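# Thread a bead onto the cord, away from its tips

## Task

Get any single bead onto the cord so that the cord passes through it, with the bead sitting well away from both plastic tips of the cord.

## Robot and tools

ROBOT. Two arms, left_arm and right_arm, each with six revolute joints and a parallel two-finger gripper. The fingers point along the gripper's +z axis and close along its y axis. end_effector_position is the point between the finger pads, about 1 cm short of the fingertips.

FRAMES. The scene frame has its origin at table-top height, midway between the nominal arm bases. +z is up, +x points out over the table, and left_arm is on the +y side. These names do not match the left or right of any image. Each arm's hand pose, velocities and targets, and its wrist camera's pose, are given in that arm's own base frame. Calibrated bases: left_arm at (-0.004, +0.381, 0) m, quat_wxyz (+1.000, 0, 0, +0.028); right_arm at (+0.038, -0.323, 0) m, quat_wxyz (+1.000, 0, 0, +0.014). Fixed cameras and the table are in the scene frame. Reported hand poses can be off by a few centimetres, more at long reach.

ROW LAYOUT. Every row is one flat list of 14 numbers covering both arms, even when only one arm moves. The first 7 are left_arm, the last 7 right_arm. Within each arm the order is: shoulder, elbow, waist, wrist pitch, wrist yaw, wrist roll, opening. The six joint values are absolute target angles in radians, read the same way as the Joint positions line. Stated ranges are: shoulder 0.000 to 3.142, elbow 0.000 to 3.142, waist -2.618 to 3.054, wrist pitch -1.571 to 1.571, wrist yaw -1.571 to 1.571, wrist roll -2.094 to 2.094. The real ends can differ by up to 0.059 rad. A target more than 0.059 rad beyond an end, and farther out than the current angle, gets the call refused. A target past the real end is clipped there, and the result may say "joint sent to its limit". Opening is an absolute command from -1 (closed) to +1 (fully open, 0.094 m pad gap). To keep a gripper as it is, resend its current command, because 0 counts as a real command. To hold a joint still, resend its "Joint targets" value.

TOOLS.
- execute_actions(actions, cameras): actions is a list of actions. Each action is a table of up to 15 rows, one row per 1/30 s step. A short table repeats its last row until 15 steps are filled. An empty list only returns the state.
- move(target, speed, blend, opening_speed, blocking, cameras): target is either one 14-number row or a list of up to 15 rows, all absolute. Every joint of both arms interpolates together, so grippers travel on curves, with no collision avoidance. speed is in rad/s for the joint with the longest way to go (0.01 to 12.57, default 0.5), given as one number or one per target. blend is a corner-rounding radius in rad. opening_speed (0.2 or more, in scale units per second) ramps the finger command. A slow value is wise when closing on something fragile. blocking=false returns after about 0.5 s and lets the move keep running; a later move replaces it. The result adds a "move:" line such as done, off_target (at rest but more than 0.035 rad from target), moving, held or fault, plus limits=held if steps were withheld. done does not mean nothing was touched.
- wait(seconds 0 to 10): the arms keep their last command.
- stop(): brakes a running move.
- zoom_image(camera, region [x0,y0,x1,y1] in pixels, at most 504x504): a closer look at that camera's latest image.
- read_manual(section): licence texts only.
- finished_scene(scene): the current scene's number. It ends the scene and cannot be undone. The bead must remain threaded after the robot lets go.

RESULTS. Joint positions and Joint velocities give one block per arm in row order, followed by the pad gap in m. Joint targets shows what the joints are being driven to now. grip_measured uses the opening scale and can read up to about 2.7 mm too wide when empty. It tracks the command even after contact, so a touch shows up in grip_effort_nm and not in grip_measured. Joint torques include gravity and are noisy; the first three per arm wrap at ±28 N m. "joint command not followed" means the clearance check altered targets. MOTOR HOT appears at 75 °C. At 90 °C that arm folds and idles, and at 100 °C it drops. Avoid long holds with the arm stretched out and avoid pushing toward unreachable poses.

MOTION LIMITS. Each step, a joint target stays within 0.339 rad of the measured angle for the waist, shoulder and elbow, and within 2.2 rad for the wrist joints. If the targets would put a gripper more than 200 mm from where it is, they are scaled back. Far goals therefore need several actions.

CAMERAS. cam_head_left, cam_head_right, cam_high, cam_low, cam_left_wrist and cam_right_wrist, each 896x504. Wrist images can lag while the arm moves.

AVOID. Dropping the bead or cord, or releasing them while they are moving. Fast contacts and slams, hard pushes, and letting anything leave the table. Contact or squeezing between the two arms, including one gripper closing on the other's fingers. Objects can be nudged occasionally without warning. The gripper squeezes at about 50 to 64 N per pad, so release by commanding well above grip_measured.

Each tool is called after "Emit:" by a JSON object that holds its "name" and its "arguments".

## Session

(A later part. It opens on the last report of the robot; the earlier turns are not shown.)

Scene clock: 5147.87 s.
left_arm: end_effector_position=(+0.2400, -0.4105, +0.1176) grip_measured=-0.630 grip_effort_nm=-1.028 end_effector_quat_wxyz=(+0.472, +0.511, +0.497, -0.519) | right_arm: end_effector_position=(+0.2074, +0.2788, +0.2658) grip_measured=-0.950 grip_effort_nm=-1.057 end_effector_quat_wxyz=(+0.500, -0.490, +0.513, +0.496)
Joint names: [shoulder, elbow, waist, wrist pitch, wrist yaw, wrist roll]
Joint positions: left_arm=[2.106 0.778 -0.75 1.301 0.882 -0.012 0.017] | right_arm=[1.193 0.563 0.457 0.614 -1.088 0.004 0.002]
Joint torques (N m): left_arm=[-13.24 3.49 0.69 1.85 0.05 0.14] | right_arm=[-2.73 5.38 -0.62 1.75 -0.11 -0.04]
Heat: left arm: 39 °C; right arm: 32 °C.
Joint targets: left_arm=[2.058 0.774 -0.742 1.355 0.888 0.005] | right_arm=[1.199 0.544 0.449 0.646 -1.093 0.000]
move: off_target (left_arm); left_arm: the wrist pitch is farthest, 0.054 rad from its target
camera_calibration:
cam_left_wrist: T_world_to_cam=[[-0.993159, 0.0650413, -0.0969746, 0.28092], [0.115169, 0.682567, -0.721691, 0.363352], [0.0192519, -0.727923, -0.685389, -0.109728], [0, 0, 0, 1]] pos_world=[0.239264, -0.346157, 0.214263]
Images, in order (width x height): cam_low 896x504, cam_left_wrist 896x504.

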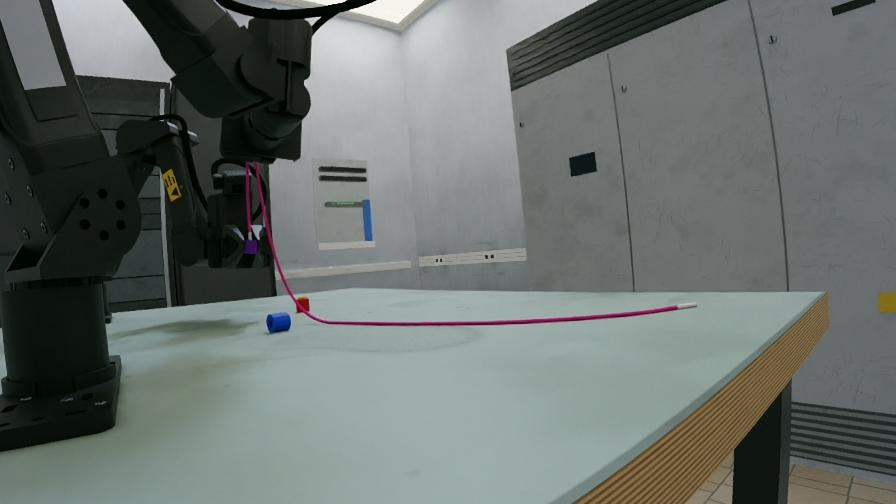

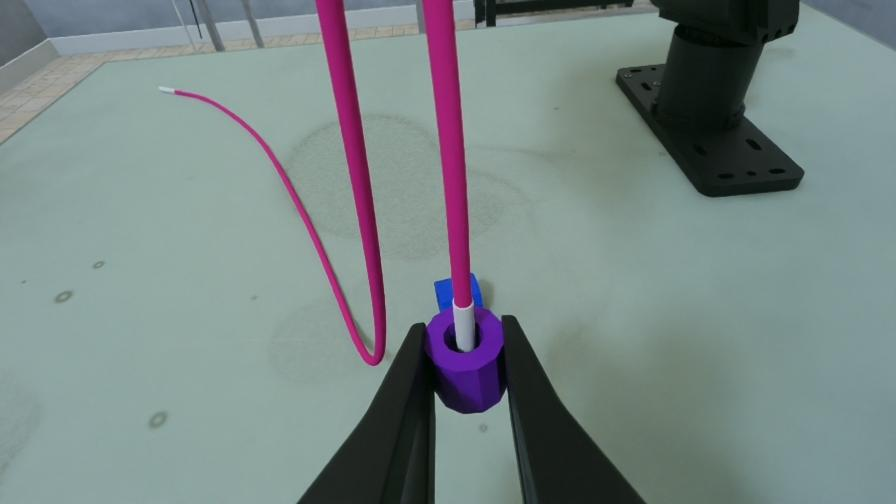

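Emit:
{"name": "move", "arguments": {"target": [[2.058,0.774,-0.742,1.355,0.888,0.005,-0.67,1.278,0.439,0.452,0.841,-1.088,0.0,-0.97],[2.058,0.774,-0.742,1.355,0.888,0.005,-0.67,1.392,0.365,0.452,1.029,-1.088,0.0,-0.97]], "speed": 0.15, "blend": [0.03,0], "cameras": ["cam_low","cam_left_wrist","cam_high"]}}

Scene clock: 5182.13 s.
left_arm: end_effector_position=(+0.2400, -0.4105, +0.1176) grip_measured=-0.630 grip_effort_nm=-1.033 end_effector_quat_wxyz=(+0.472, +0.511, +0.497, -0.519) | right_arm: end_effector_position=(+0.2053, +0.2778, +0.2034) grip_measured=-0.950 grip_effort_nm=-1.057 end_effector_quat_wxyz=(+0.504, -0.492, +0.509, +0.495)
Joint names: [shoulder, elbow, waist, wrist pitch, wrist yaw, wrist roll]
Joint positions: left_arm=[2.106 0.778 -0.75 1.301 0.882 -0.012 0.017] | right_arm=[1.384 0.382 0.457 0.997 -1.088 0.004 0.002]
Joint torques (N m): left_arm=[-13.26 3.48 0.69 1.85 0.05 0.15] | right_arm=[-3.33 4.34 -0.42 1.76 -0.04 -0.03]
Heat: left arm: 39 °C; right arm: 31 °C.
Joint targets: left_arm=[2.058 0.774 -0.742 1.355 0.888 0.005] | right_arm=[1.392 0.365 0.452 1.029 -1.088 0.000]
move: off_target (left_arm); left_arm: the wrist pitch is farthest, 0.054 rad from its target
camera_calibration:
cam_left_wrist: T_world_to_cam=[[-0.993159, 0.0650413, -0.0969746, 0.28092], [0.115169, 0.682567, -0.721691, 0.363352], [0.0192519, -0.727923, -0.685389, -0.109728], [0, 0, 0, 1]] pos_world=[0.239264, -0.346157, 0.214263]
Images, in order (width x height): cam_high 896x504, cam_low 896x504, cam_left_wrist 896x504.

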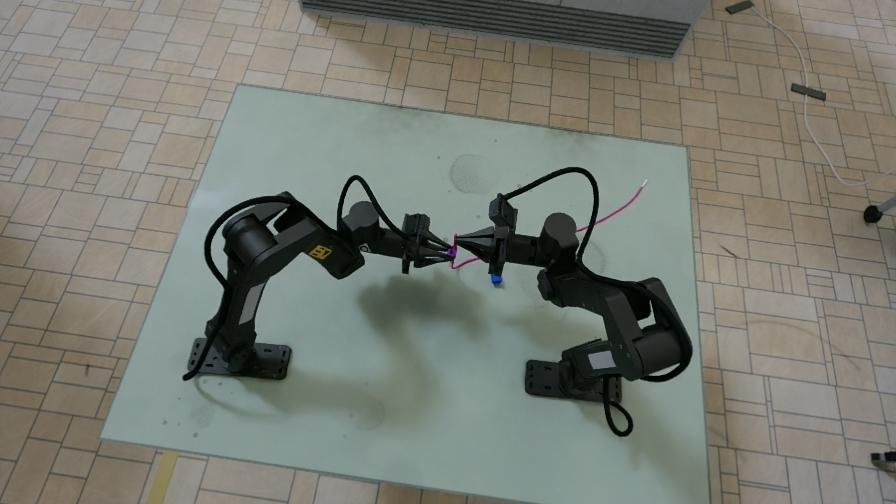

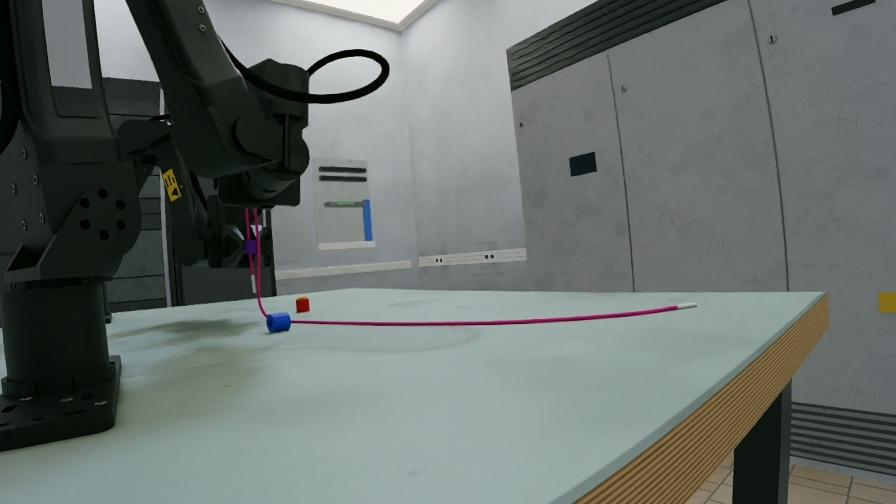

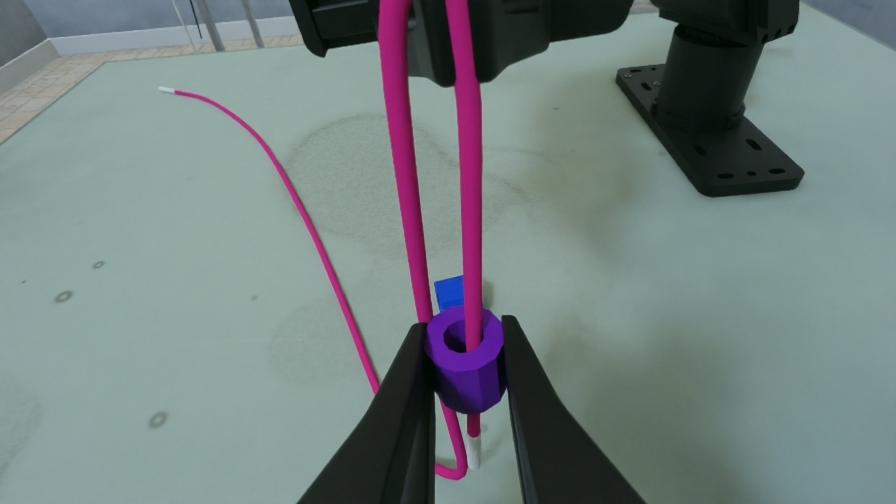

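Emit:
{"name": "move", "arguments": {"target": [2.120,1.30,-0.745,-0.052,0.630,-0.898,-0.67,1.911,1.143,0.427,-0.26,-0.76,0.665,-0.97], "speed": 0.3, "cameras": ["cam_low","cam_left_wrist","cam_high"]}}

Scene clock: 5248.07 s.
left_arm: end_effector_position=(+0.2930, -0.4159, +0.0379) grip_measured=-0.630 grip_effort_nm=-1.033 end_effector_quat_wxyz=(-0.001, +0.035, +0.901, -0.432) | right_arm: end_effector_position=(+0.3272, +0.2892, +0.0644) grip_measured=-0.950 grip_effort_nm=-1.057 end_effector_quat_wxyz=(+0.017, +0.008, +0.901, +0.433)
Joint names: [shoulder, elbow, waist, wrist pitch, wrist yaw, wrist roll]
Joint positions: left_arm=[2.106 1.271 -0.75 -0.057 0.633 -0.903 0.017] | right_arm=[1.895 1.102 0.436 -0.252 -0.763 0.668 0.002]
Joint torques (N m): left_arm=[-9.57 7.61 0.43 1.17 0.2 0.05] | right_arm=[-7.71 9.07 -0.73 0.82 -0.32 0]
Heat: left arm: 39 °C; right arm: 31 °C.
Joint targets: left_arm=[2.120 1.300 -0.745 -0.052 0.630 -0.898] | right_arm=[1.911 1.143 0.427 -0.260 -0.760 0.665]
move: off_target (right_arm); right_arm: the elbow is farthest, 0.041 rad from its target
camera_calibration:
cam_left_wrist: T_world_to_cam=[[-0.190004, -0.609654, 0.769559, -0.222709], [-0.700446, 0.633422, 0.328864, 0.482154], [-0.687949, -0.476549, -0.547382, 0.137229], [0, 0, 0, 1]] pos_world=[0.389814, -0.375786, 0.0879414]
Images, in order (width x height): cam_high 896x504, cam_low 896x504, cam_left_wrist 896x504.

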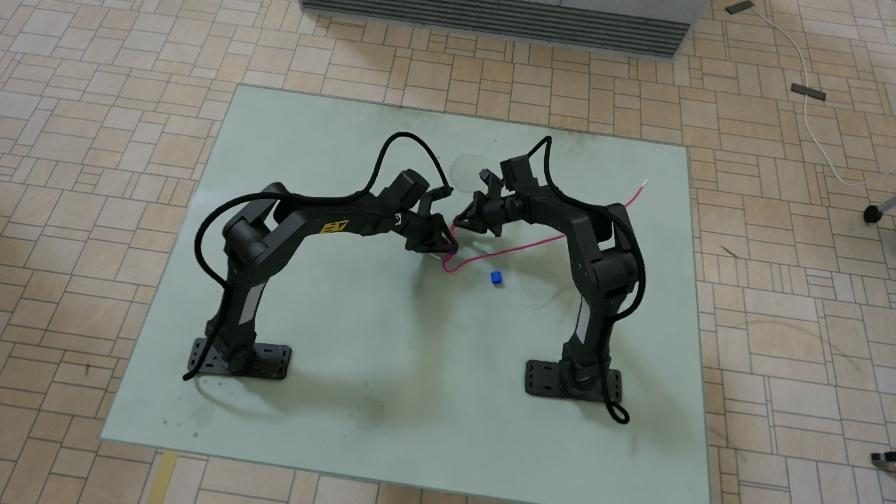

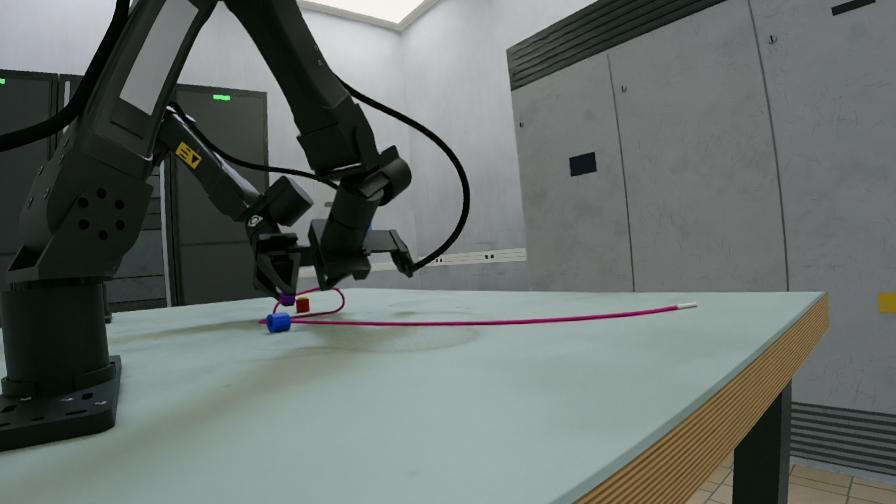

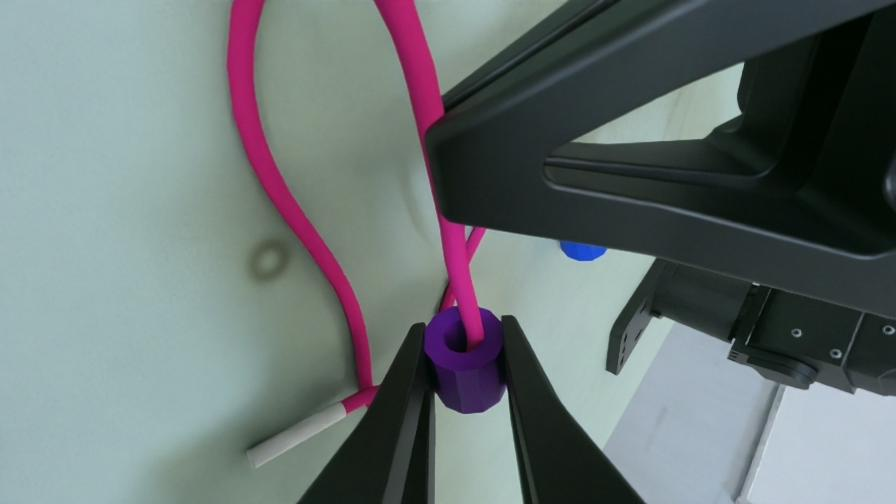

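Emit:
{"name": "move", "arguments": {"target": [2.162,1.244,-0.745,0.029,0.630,-0.898,-0.67,1.965,1.042,0.427,-0.13,-0.76,0.665,-0.97], "speed": 0.1, "cameras": ["cam_low","cam_left_wrist","cam_right_wrist"]}}

Scene clock: 5306.83 s.
left_arm: end_effector_position=(+0.2927, -0.4155, +0.0211) grip_measured=-0.630 grip_effort_nm=-1.033 end_effector_quat_wxyz=(-0.001, +0.034, +0.901, -0.432) | right_arm: end_effector_position=(+0.3258, +0.2884, +0.0384) grip_measured=-0.950 grip_effort_nm=-1.053 end_effector_quat_wxyz=(+0.015, +0.009, +0.902, +0.431)
Joint names: [shoulder, elbow, waist, wrist pitch, wrist yaw, wrist roll]
Joint positions: left_arm=[2.141 1.248 -0.75 0.002 0.632 -0.905 0.017] | right_arm=[1.949 1.058 0.436 -0.16 -0.762 0.668 0.002]
Joint torques (N m): left_arm=[-9.11 4.88 0.44 1.36 0.19 0.05] | right_arm=[-7.91 4.41 -0.76 1.17 -0.32 -0.01]
Heat: left arm: 35 °C; right arm: 28 °C.
Joint targets: left_arm=[2.162 1.244 -0.745 0.029 0.630 -0.898] | right_arm=[1.965 1.042 0.427 -0.130 -0.760 0.665]
move: done
camera_calibration:
cam_left_wrist: T_world_to_cam=[[-0.18912, -0.610059, 0.769456, -0.209883], [-0.701114, 0.632524, 0.32917, 0.487023], [-0.687512, -0.477223, -0.547344, 0.127633], [0, 0, 0, 1]] pos_world=[0.389514, -0.375185, 0.0710412]
cam_right_wrist: T_world_to_cam=[[-0.104405, -0.621921, -0.776089, 0.245103], [-0.755732, -0.457663, 0.468415, 0.385407], [-0.646505, 0.63542, -0.422223, 0.159422], [0, 0, 0, 1]] pos_world=[0.419921, 0.227521, 0.0770027]
Images, in order (width x height): cam_low 896x504, cam_left_wrist 896x504, cam_right_wrist 896x504.

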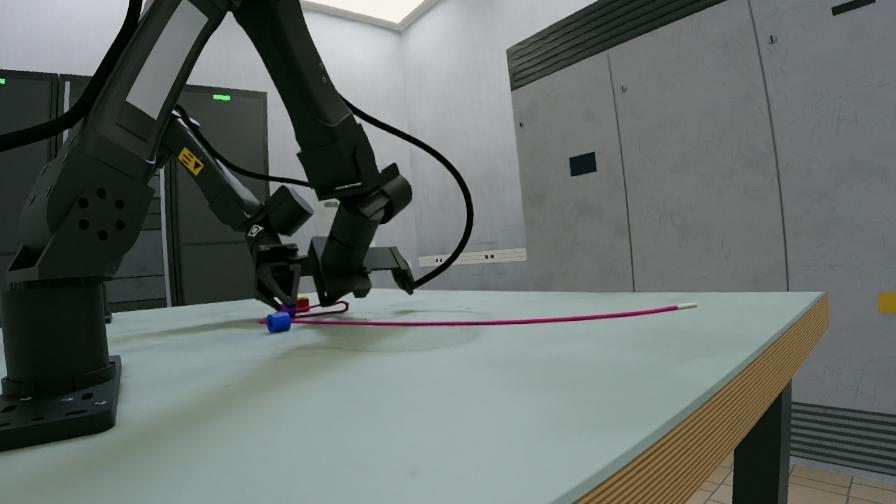

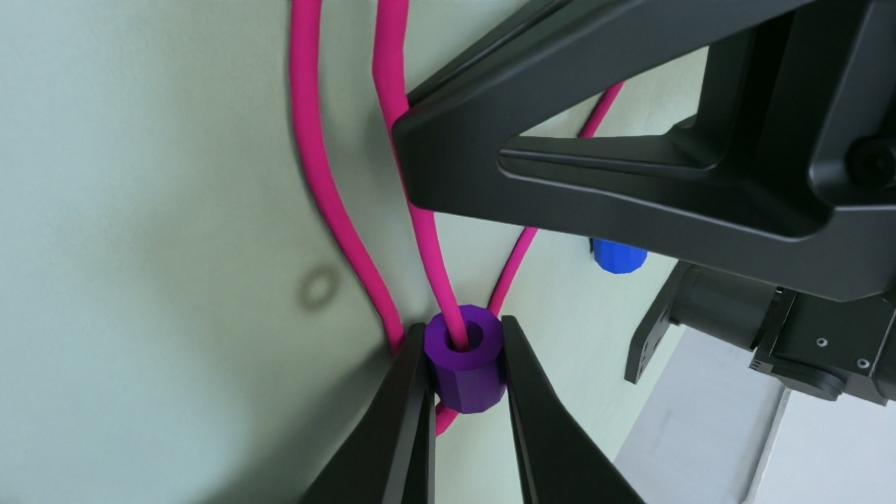

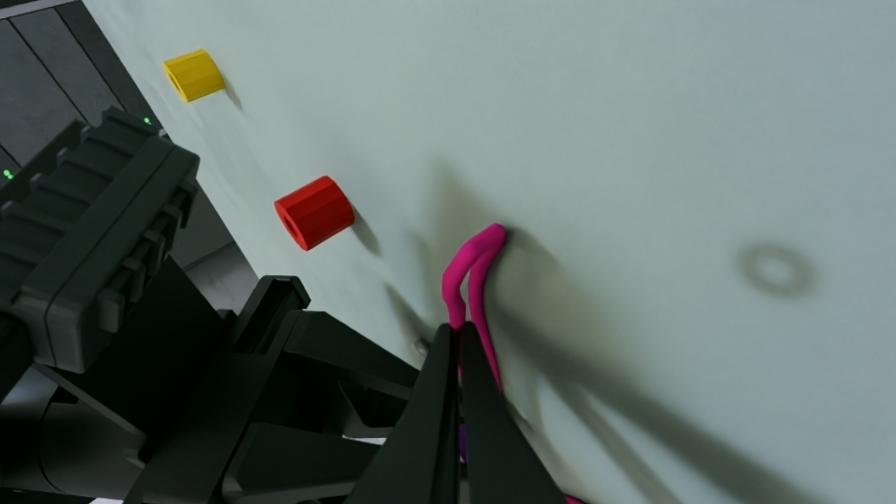

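Emit:
{"name": "move", "arguments": {"target": [[2.162,1.244,-0.745,0.029,0.630,-0.898,-0.67,1.965,1.042,0.427,-0.13,-0.76,0.665,-0.6],[2.162,1.244,-0.745,0.029,0.630,-0.898,-0.67,1.79,1.149,0.308,-0.481,-0.82,0.50,-0.6]], "speed": 0.15, "opening_speed": 0.5, "cameras": ["cam_low","cam_left_wrist","cam_right_wrist"]}}

Scene clock: 5323.10 s.
left_arm: end_effector_position=(+0.2928, -0.4156, +0.0212) grip_measured=-0.630 grip_effort_nm=-1.028 end_effector_quat_wxyz=(-0.001, +0.034, +0.901, -0.432) | right_arm: end_effector_position=(+0.3240, +0.2418, +0.0767) grip_measured=-0.603 grip_effort_nm=0.129 end_effector_quat_wxyz=(+0.004, +0.015, +0.907, +0.421)
Joint names: [shoulder, elbow, waist, wrist pitch, wrist yaw, wrist roll]
Joint positions: left_arm=[2.141 1.248 -0.75 0.003 0.632 -0.905 0.017] | right_arm=[1.831 1.11 0.316 -0.471 -0.802 0.512 0.019]
Joint torques (N m): left_arm=[-9.13 4.88 0.43 1.36 0.19 0.05] | right_arm=[-11.67 8.98 -0.73 0.55 -0.56 -0.13]
Heat: left arm: 34 °C; right arm: 29 °C.
Joint targets: left_arm=[2.162 1.244 -0.745 0.029 0.630 -0.898] | right_arm=[1.790 1.149 0.308 -0.481 -0.820 0.500]
move: off_target (right_arm); right_arm: the shoulder is farthest, 0.041 rad from its target
camera_calibration:
cam_left_wrist: T_world_to_cam=[[-0.189497, -0.60967, 0.769671, -0.209725], [-0.701303, 0.63267, 0.328485, 0.4873], [-0.687215, -0.477526, -0.547452, 0.127487], [0, 0, 0, 1]] pos_world=[0.389614, -0.375285, 0.0711416]
cam_right_wrist: T_world_to_cam=[[-0.124915, -0.639376, -0.75868, 0.255177], [-0.744942, -0.444627, 0.497362, 0.335838], [-0.655331, 0.6273, -0.420757, 0.208881], [0, 0, 0, 1]] pos_world=[0.418941, 0.181445, 0.114453]
Images, in order (width x height): cam_low 896x504, cam_left_wrist 896x504, cam_right_wrist 896x504.

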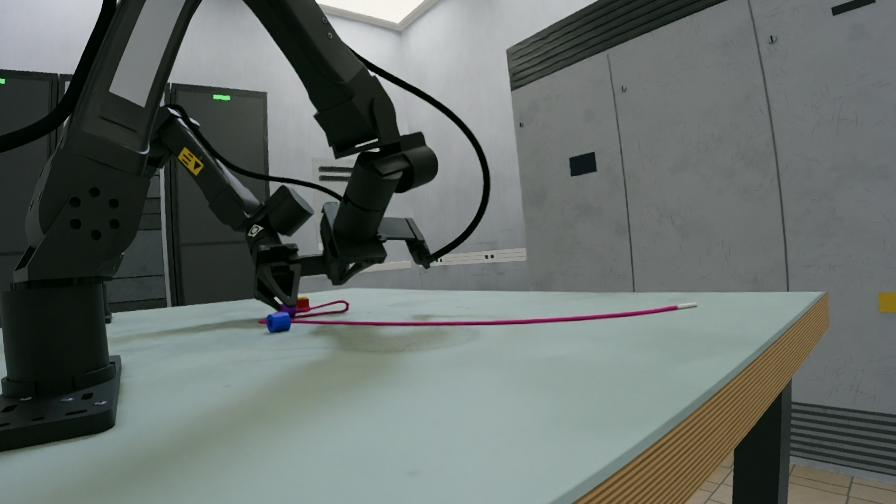

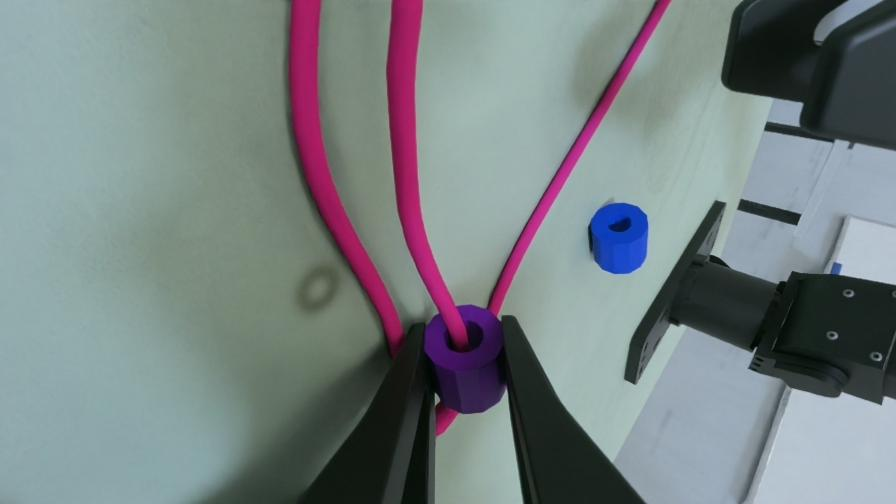

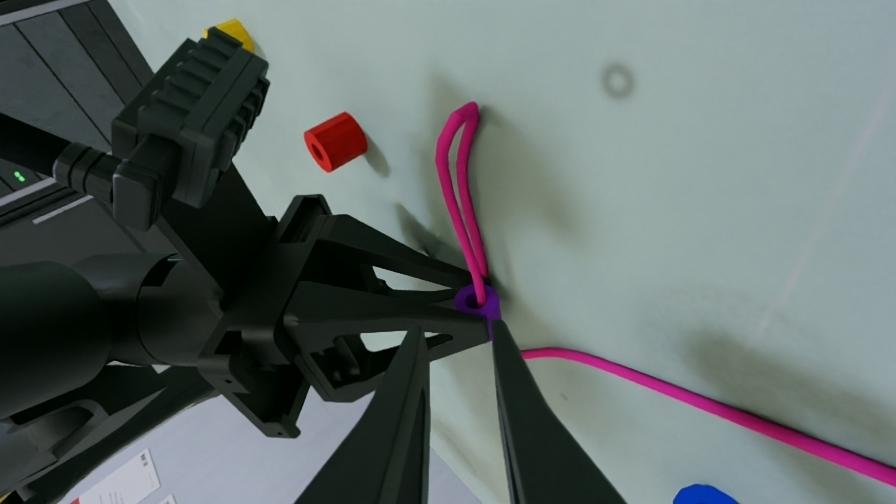

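Emit:
{"name": "move", "arguments": {"target": [[2.162,1.244,-0.745,0.029,0.630,-0.898,-0.35,1.79,1.149,0.308,-0.481,-0.82,0.50,-0.6]], "speed": 0.15, "opening_speed": 0.3, "cameras": ["cam_low","cam_left_wrist","cam_right_wrist"]}}

Scene clock: 5331.97 s.
left_arm: end_effector_position=(+0.2943, -0.4171, +0.0230) grip_measured=-0.352 grip_effort_nm=0.110 end_effector_quat_wxyz=(+0.003, +0.037, +0.899, -0.436) | right_arm: end_effector_position=(+0.3238, +0.2418, +0.0767) grip_measured=-0.603 grip_effort_nm=0.134 end_effector_quat_wxyz=(+0.004, +0.015, +0.907, +0.421)
Joint names: [shoulder, elbow, waist, wrist pitch, wrist yaw, wrist roll]
Joint positions: left_arm=[2.141 1.248 -0.75 0.016 0.633 -0.905 0.03] | right_arm=[1.831 1.11 0.316 -0.473 -0.802 0.512 0.019]
Joint torques (N m): left_arm=[-9.11 4.88 0.44 1.25 0.18 0.04] | right_arm=[-11.62 8.99 -0.68 0.57 -0.54 -0.11]
Heat: left arm: 34 °C; right arm: 31 °C.
Joint targets: left_arm=[2.162 1.244 -0.745 0.029 0.630 -0.898] | right_arm=[1.790 1.149 0.308 -0.481 -0.820 0.500]
move: off_target (right_arm); right_arm: the shoulder is farthest, 0.041 rad from its target
camera_calibration:
cam_left_wrist: T_world_to_cam=[[-0.196849, -0.602457, 0.773496, -0.206751], [-0.703936, 0.635991, 0.316211, 0.491078], [-0.682441, -0.482246, -0.549285, 0.125459], [0, 0, 0, 1]] pos_world=[0.390607, -0.376378, 0.0735489]
cam_right_wrist: T_world_to_cam=[[-0.125337, -0.639149, -0.758801, 0.255288], [-0.744229, -0.445193, 0.497922, 0.335526], [-0.656059, 0.62713, -0.419875, 0.208881], [0, 0, 0, 1]] pos_world=[0.418744, 0.181545, 0.114351]
Images, in order (width x height): cam_low 896x504, cam_left_wrist 896x504, cam_right_wrist 896x504.

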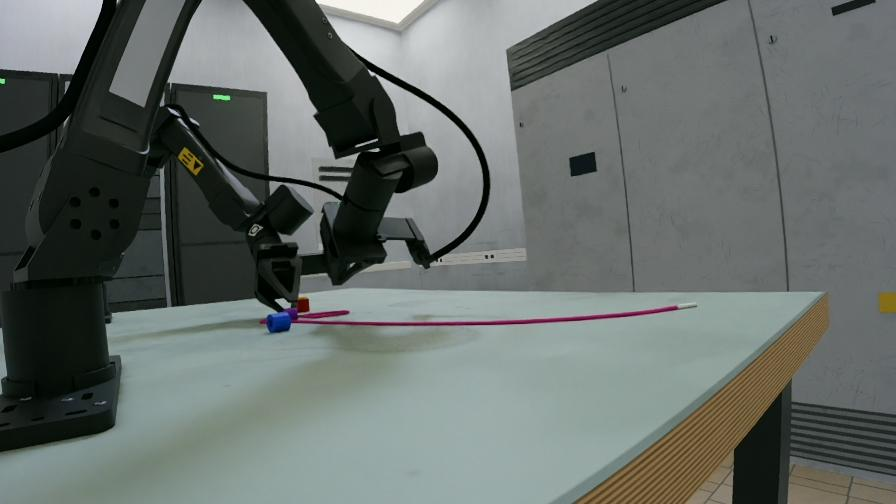

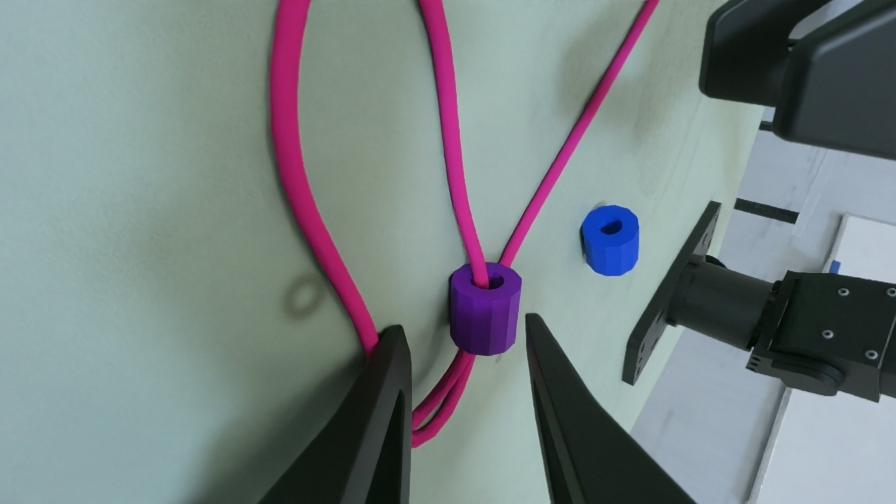

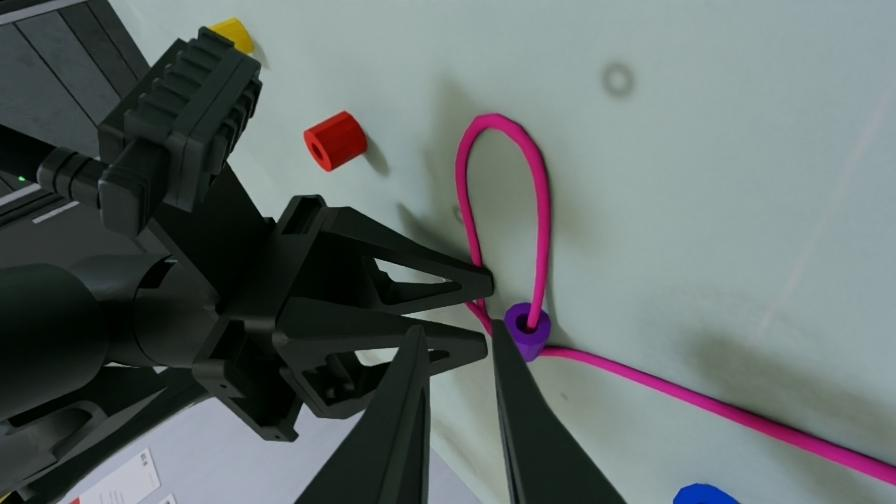

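Emit:
{"name": "move", "arguments": {"target": [[2.095,1.246,-0.745,0.029,0.630,-0.898,-0.3,1.79,1.149,0.308,-0.481,-0.82,0.50,-0.6],[1.512,0.838,-0.522,-0.365,0.761,-0.67,-0.3,1.25,0.85,0.1,-0.9,-0.5,0.4,-0.6]], "speed": [0.15,0.35], "cameras": ["cam_low","cam_high","cam_left_wrist"]}}

Scene clock: 5342.23 s.
left_arm: end_effector_position=(+0.2292, -0.2731, +0.0936) grip_measured=-0.302 grip_effort_nm=0.100 end_effector_quat_wxyz=(-0.011, +0.020, +0.907, -0.421) | right_arm: end_effector_position=(+0.2424, +0.1139, +0.1122) grip_measured=-0.603 grip_effort_nm=0.134 end_effector_quat_wxyz=(+0.066, +0.110, +0.953, +0.274)
Joint names: [shoulder, elbow, waist, wrist pitch, wrist yaw, wrist roll]
Joint positions: left_arm=[1.545 0.842 -0.53 -0.366 0.745 -0.686 0.033] | right_arm=[1.273 0.869 0.107 -0.889 -0.505 0.41 0.019]
Joint torques (N m): left_arm=[-8.61 5.12 0.62 0.95 0.4 0.13] | right_arm=[-5.39 5.03 -0.59 0.4 -0.23 -0.07]
Heat: left arm: 34 °C; right arm: 31 °C.
Joint targets: left_arm=[1.512 0.838 -0.522 -0.365 0.761 -0.670] | right_arm=[1.250 0.850 0.100 -0.900 -0.500 0.400]
move: done
camera_calibration:
cam_left_wrist: T_world_to_cam=[[-0.155723, -0.631022, 0.759975, -0.203354], [-0.701921, 0.612015, 0.364341, 0.319743], [-0.695023, -0.476706, -0.538232, 0.192611], [0, 0, 0, 1]] pos_world=[0.326637, -0.232189, 0.141718]
Images, in order (width x height): cam_high 896x504, cam_low 896x504, cam_left_wrist 896x504.

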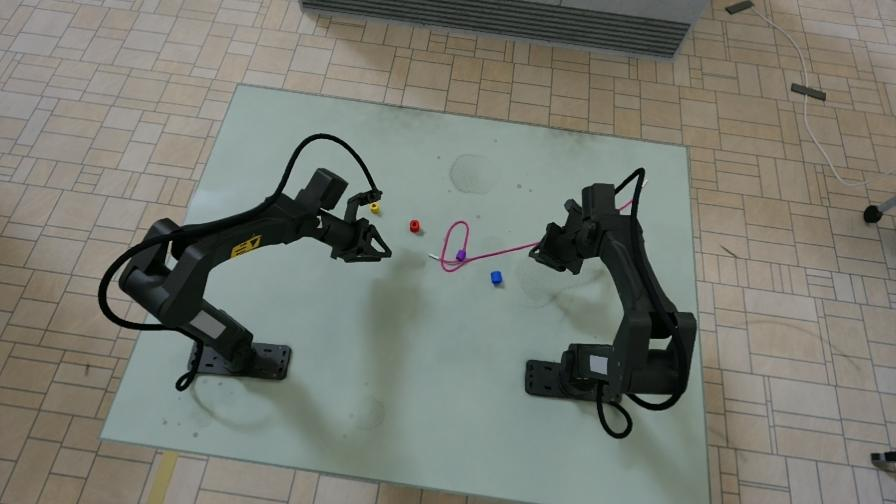

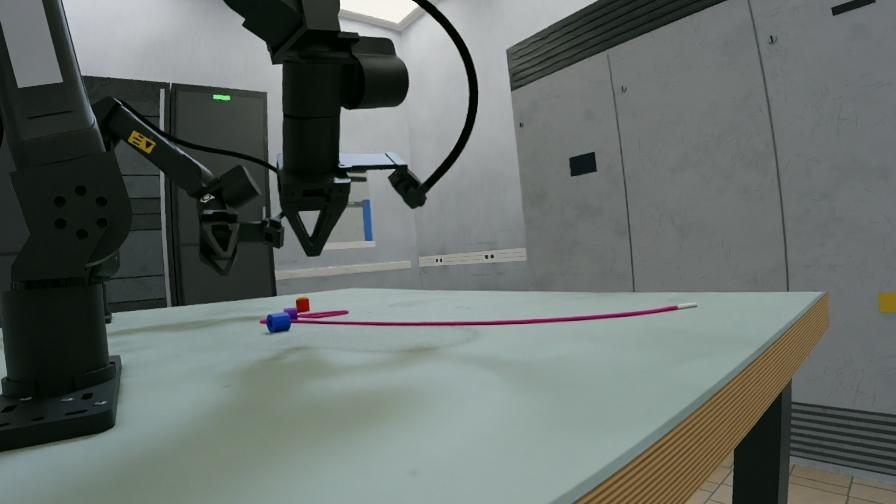

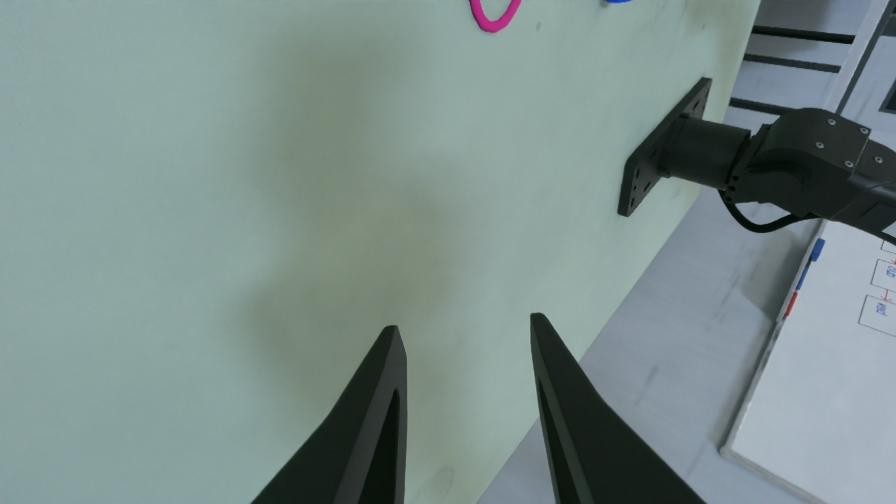

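Emit:
{"name": "zoom_image", "arguments": {"camera": "cam_high", "region": [410, 200, 520, 290]}}

Scaled by 4.582 from the camera's 896x504 image, which has a finer 1280x720 frame.

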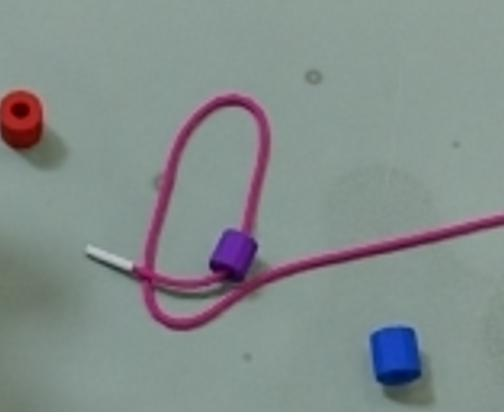

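Emit:
{"name": "finished_scene", "arguments": {"scene": 1}}

The scene is finished: the task was done.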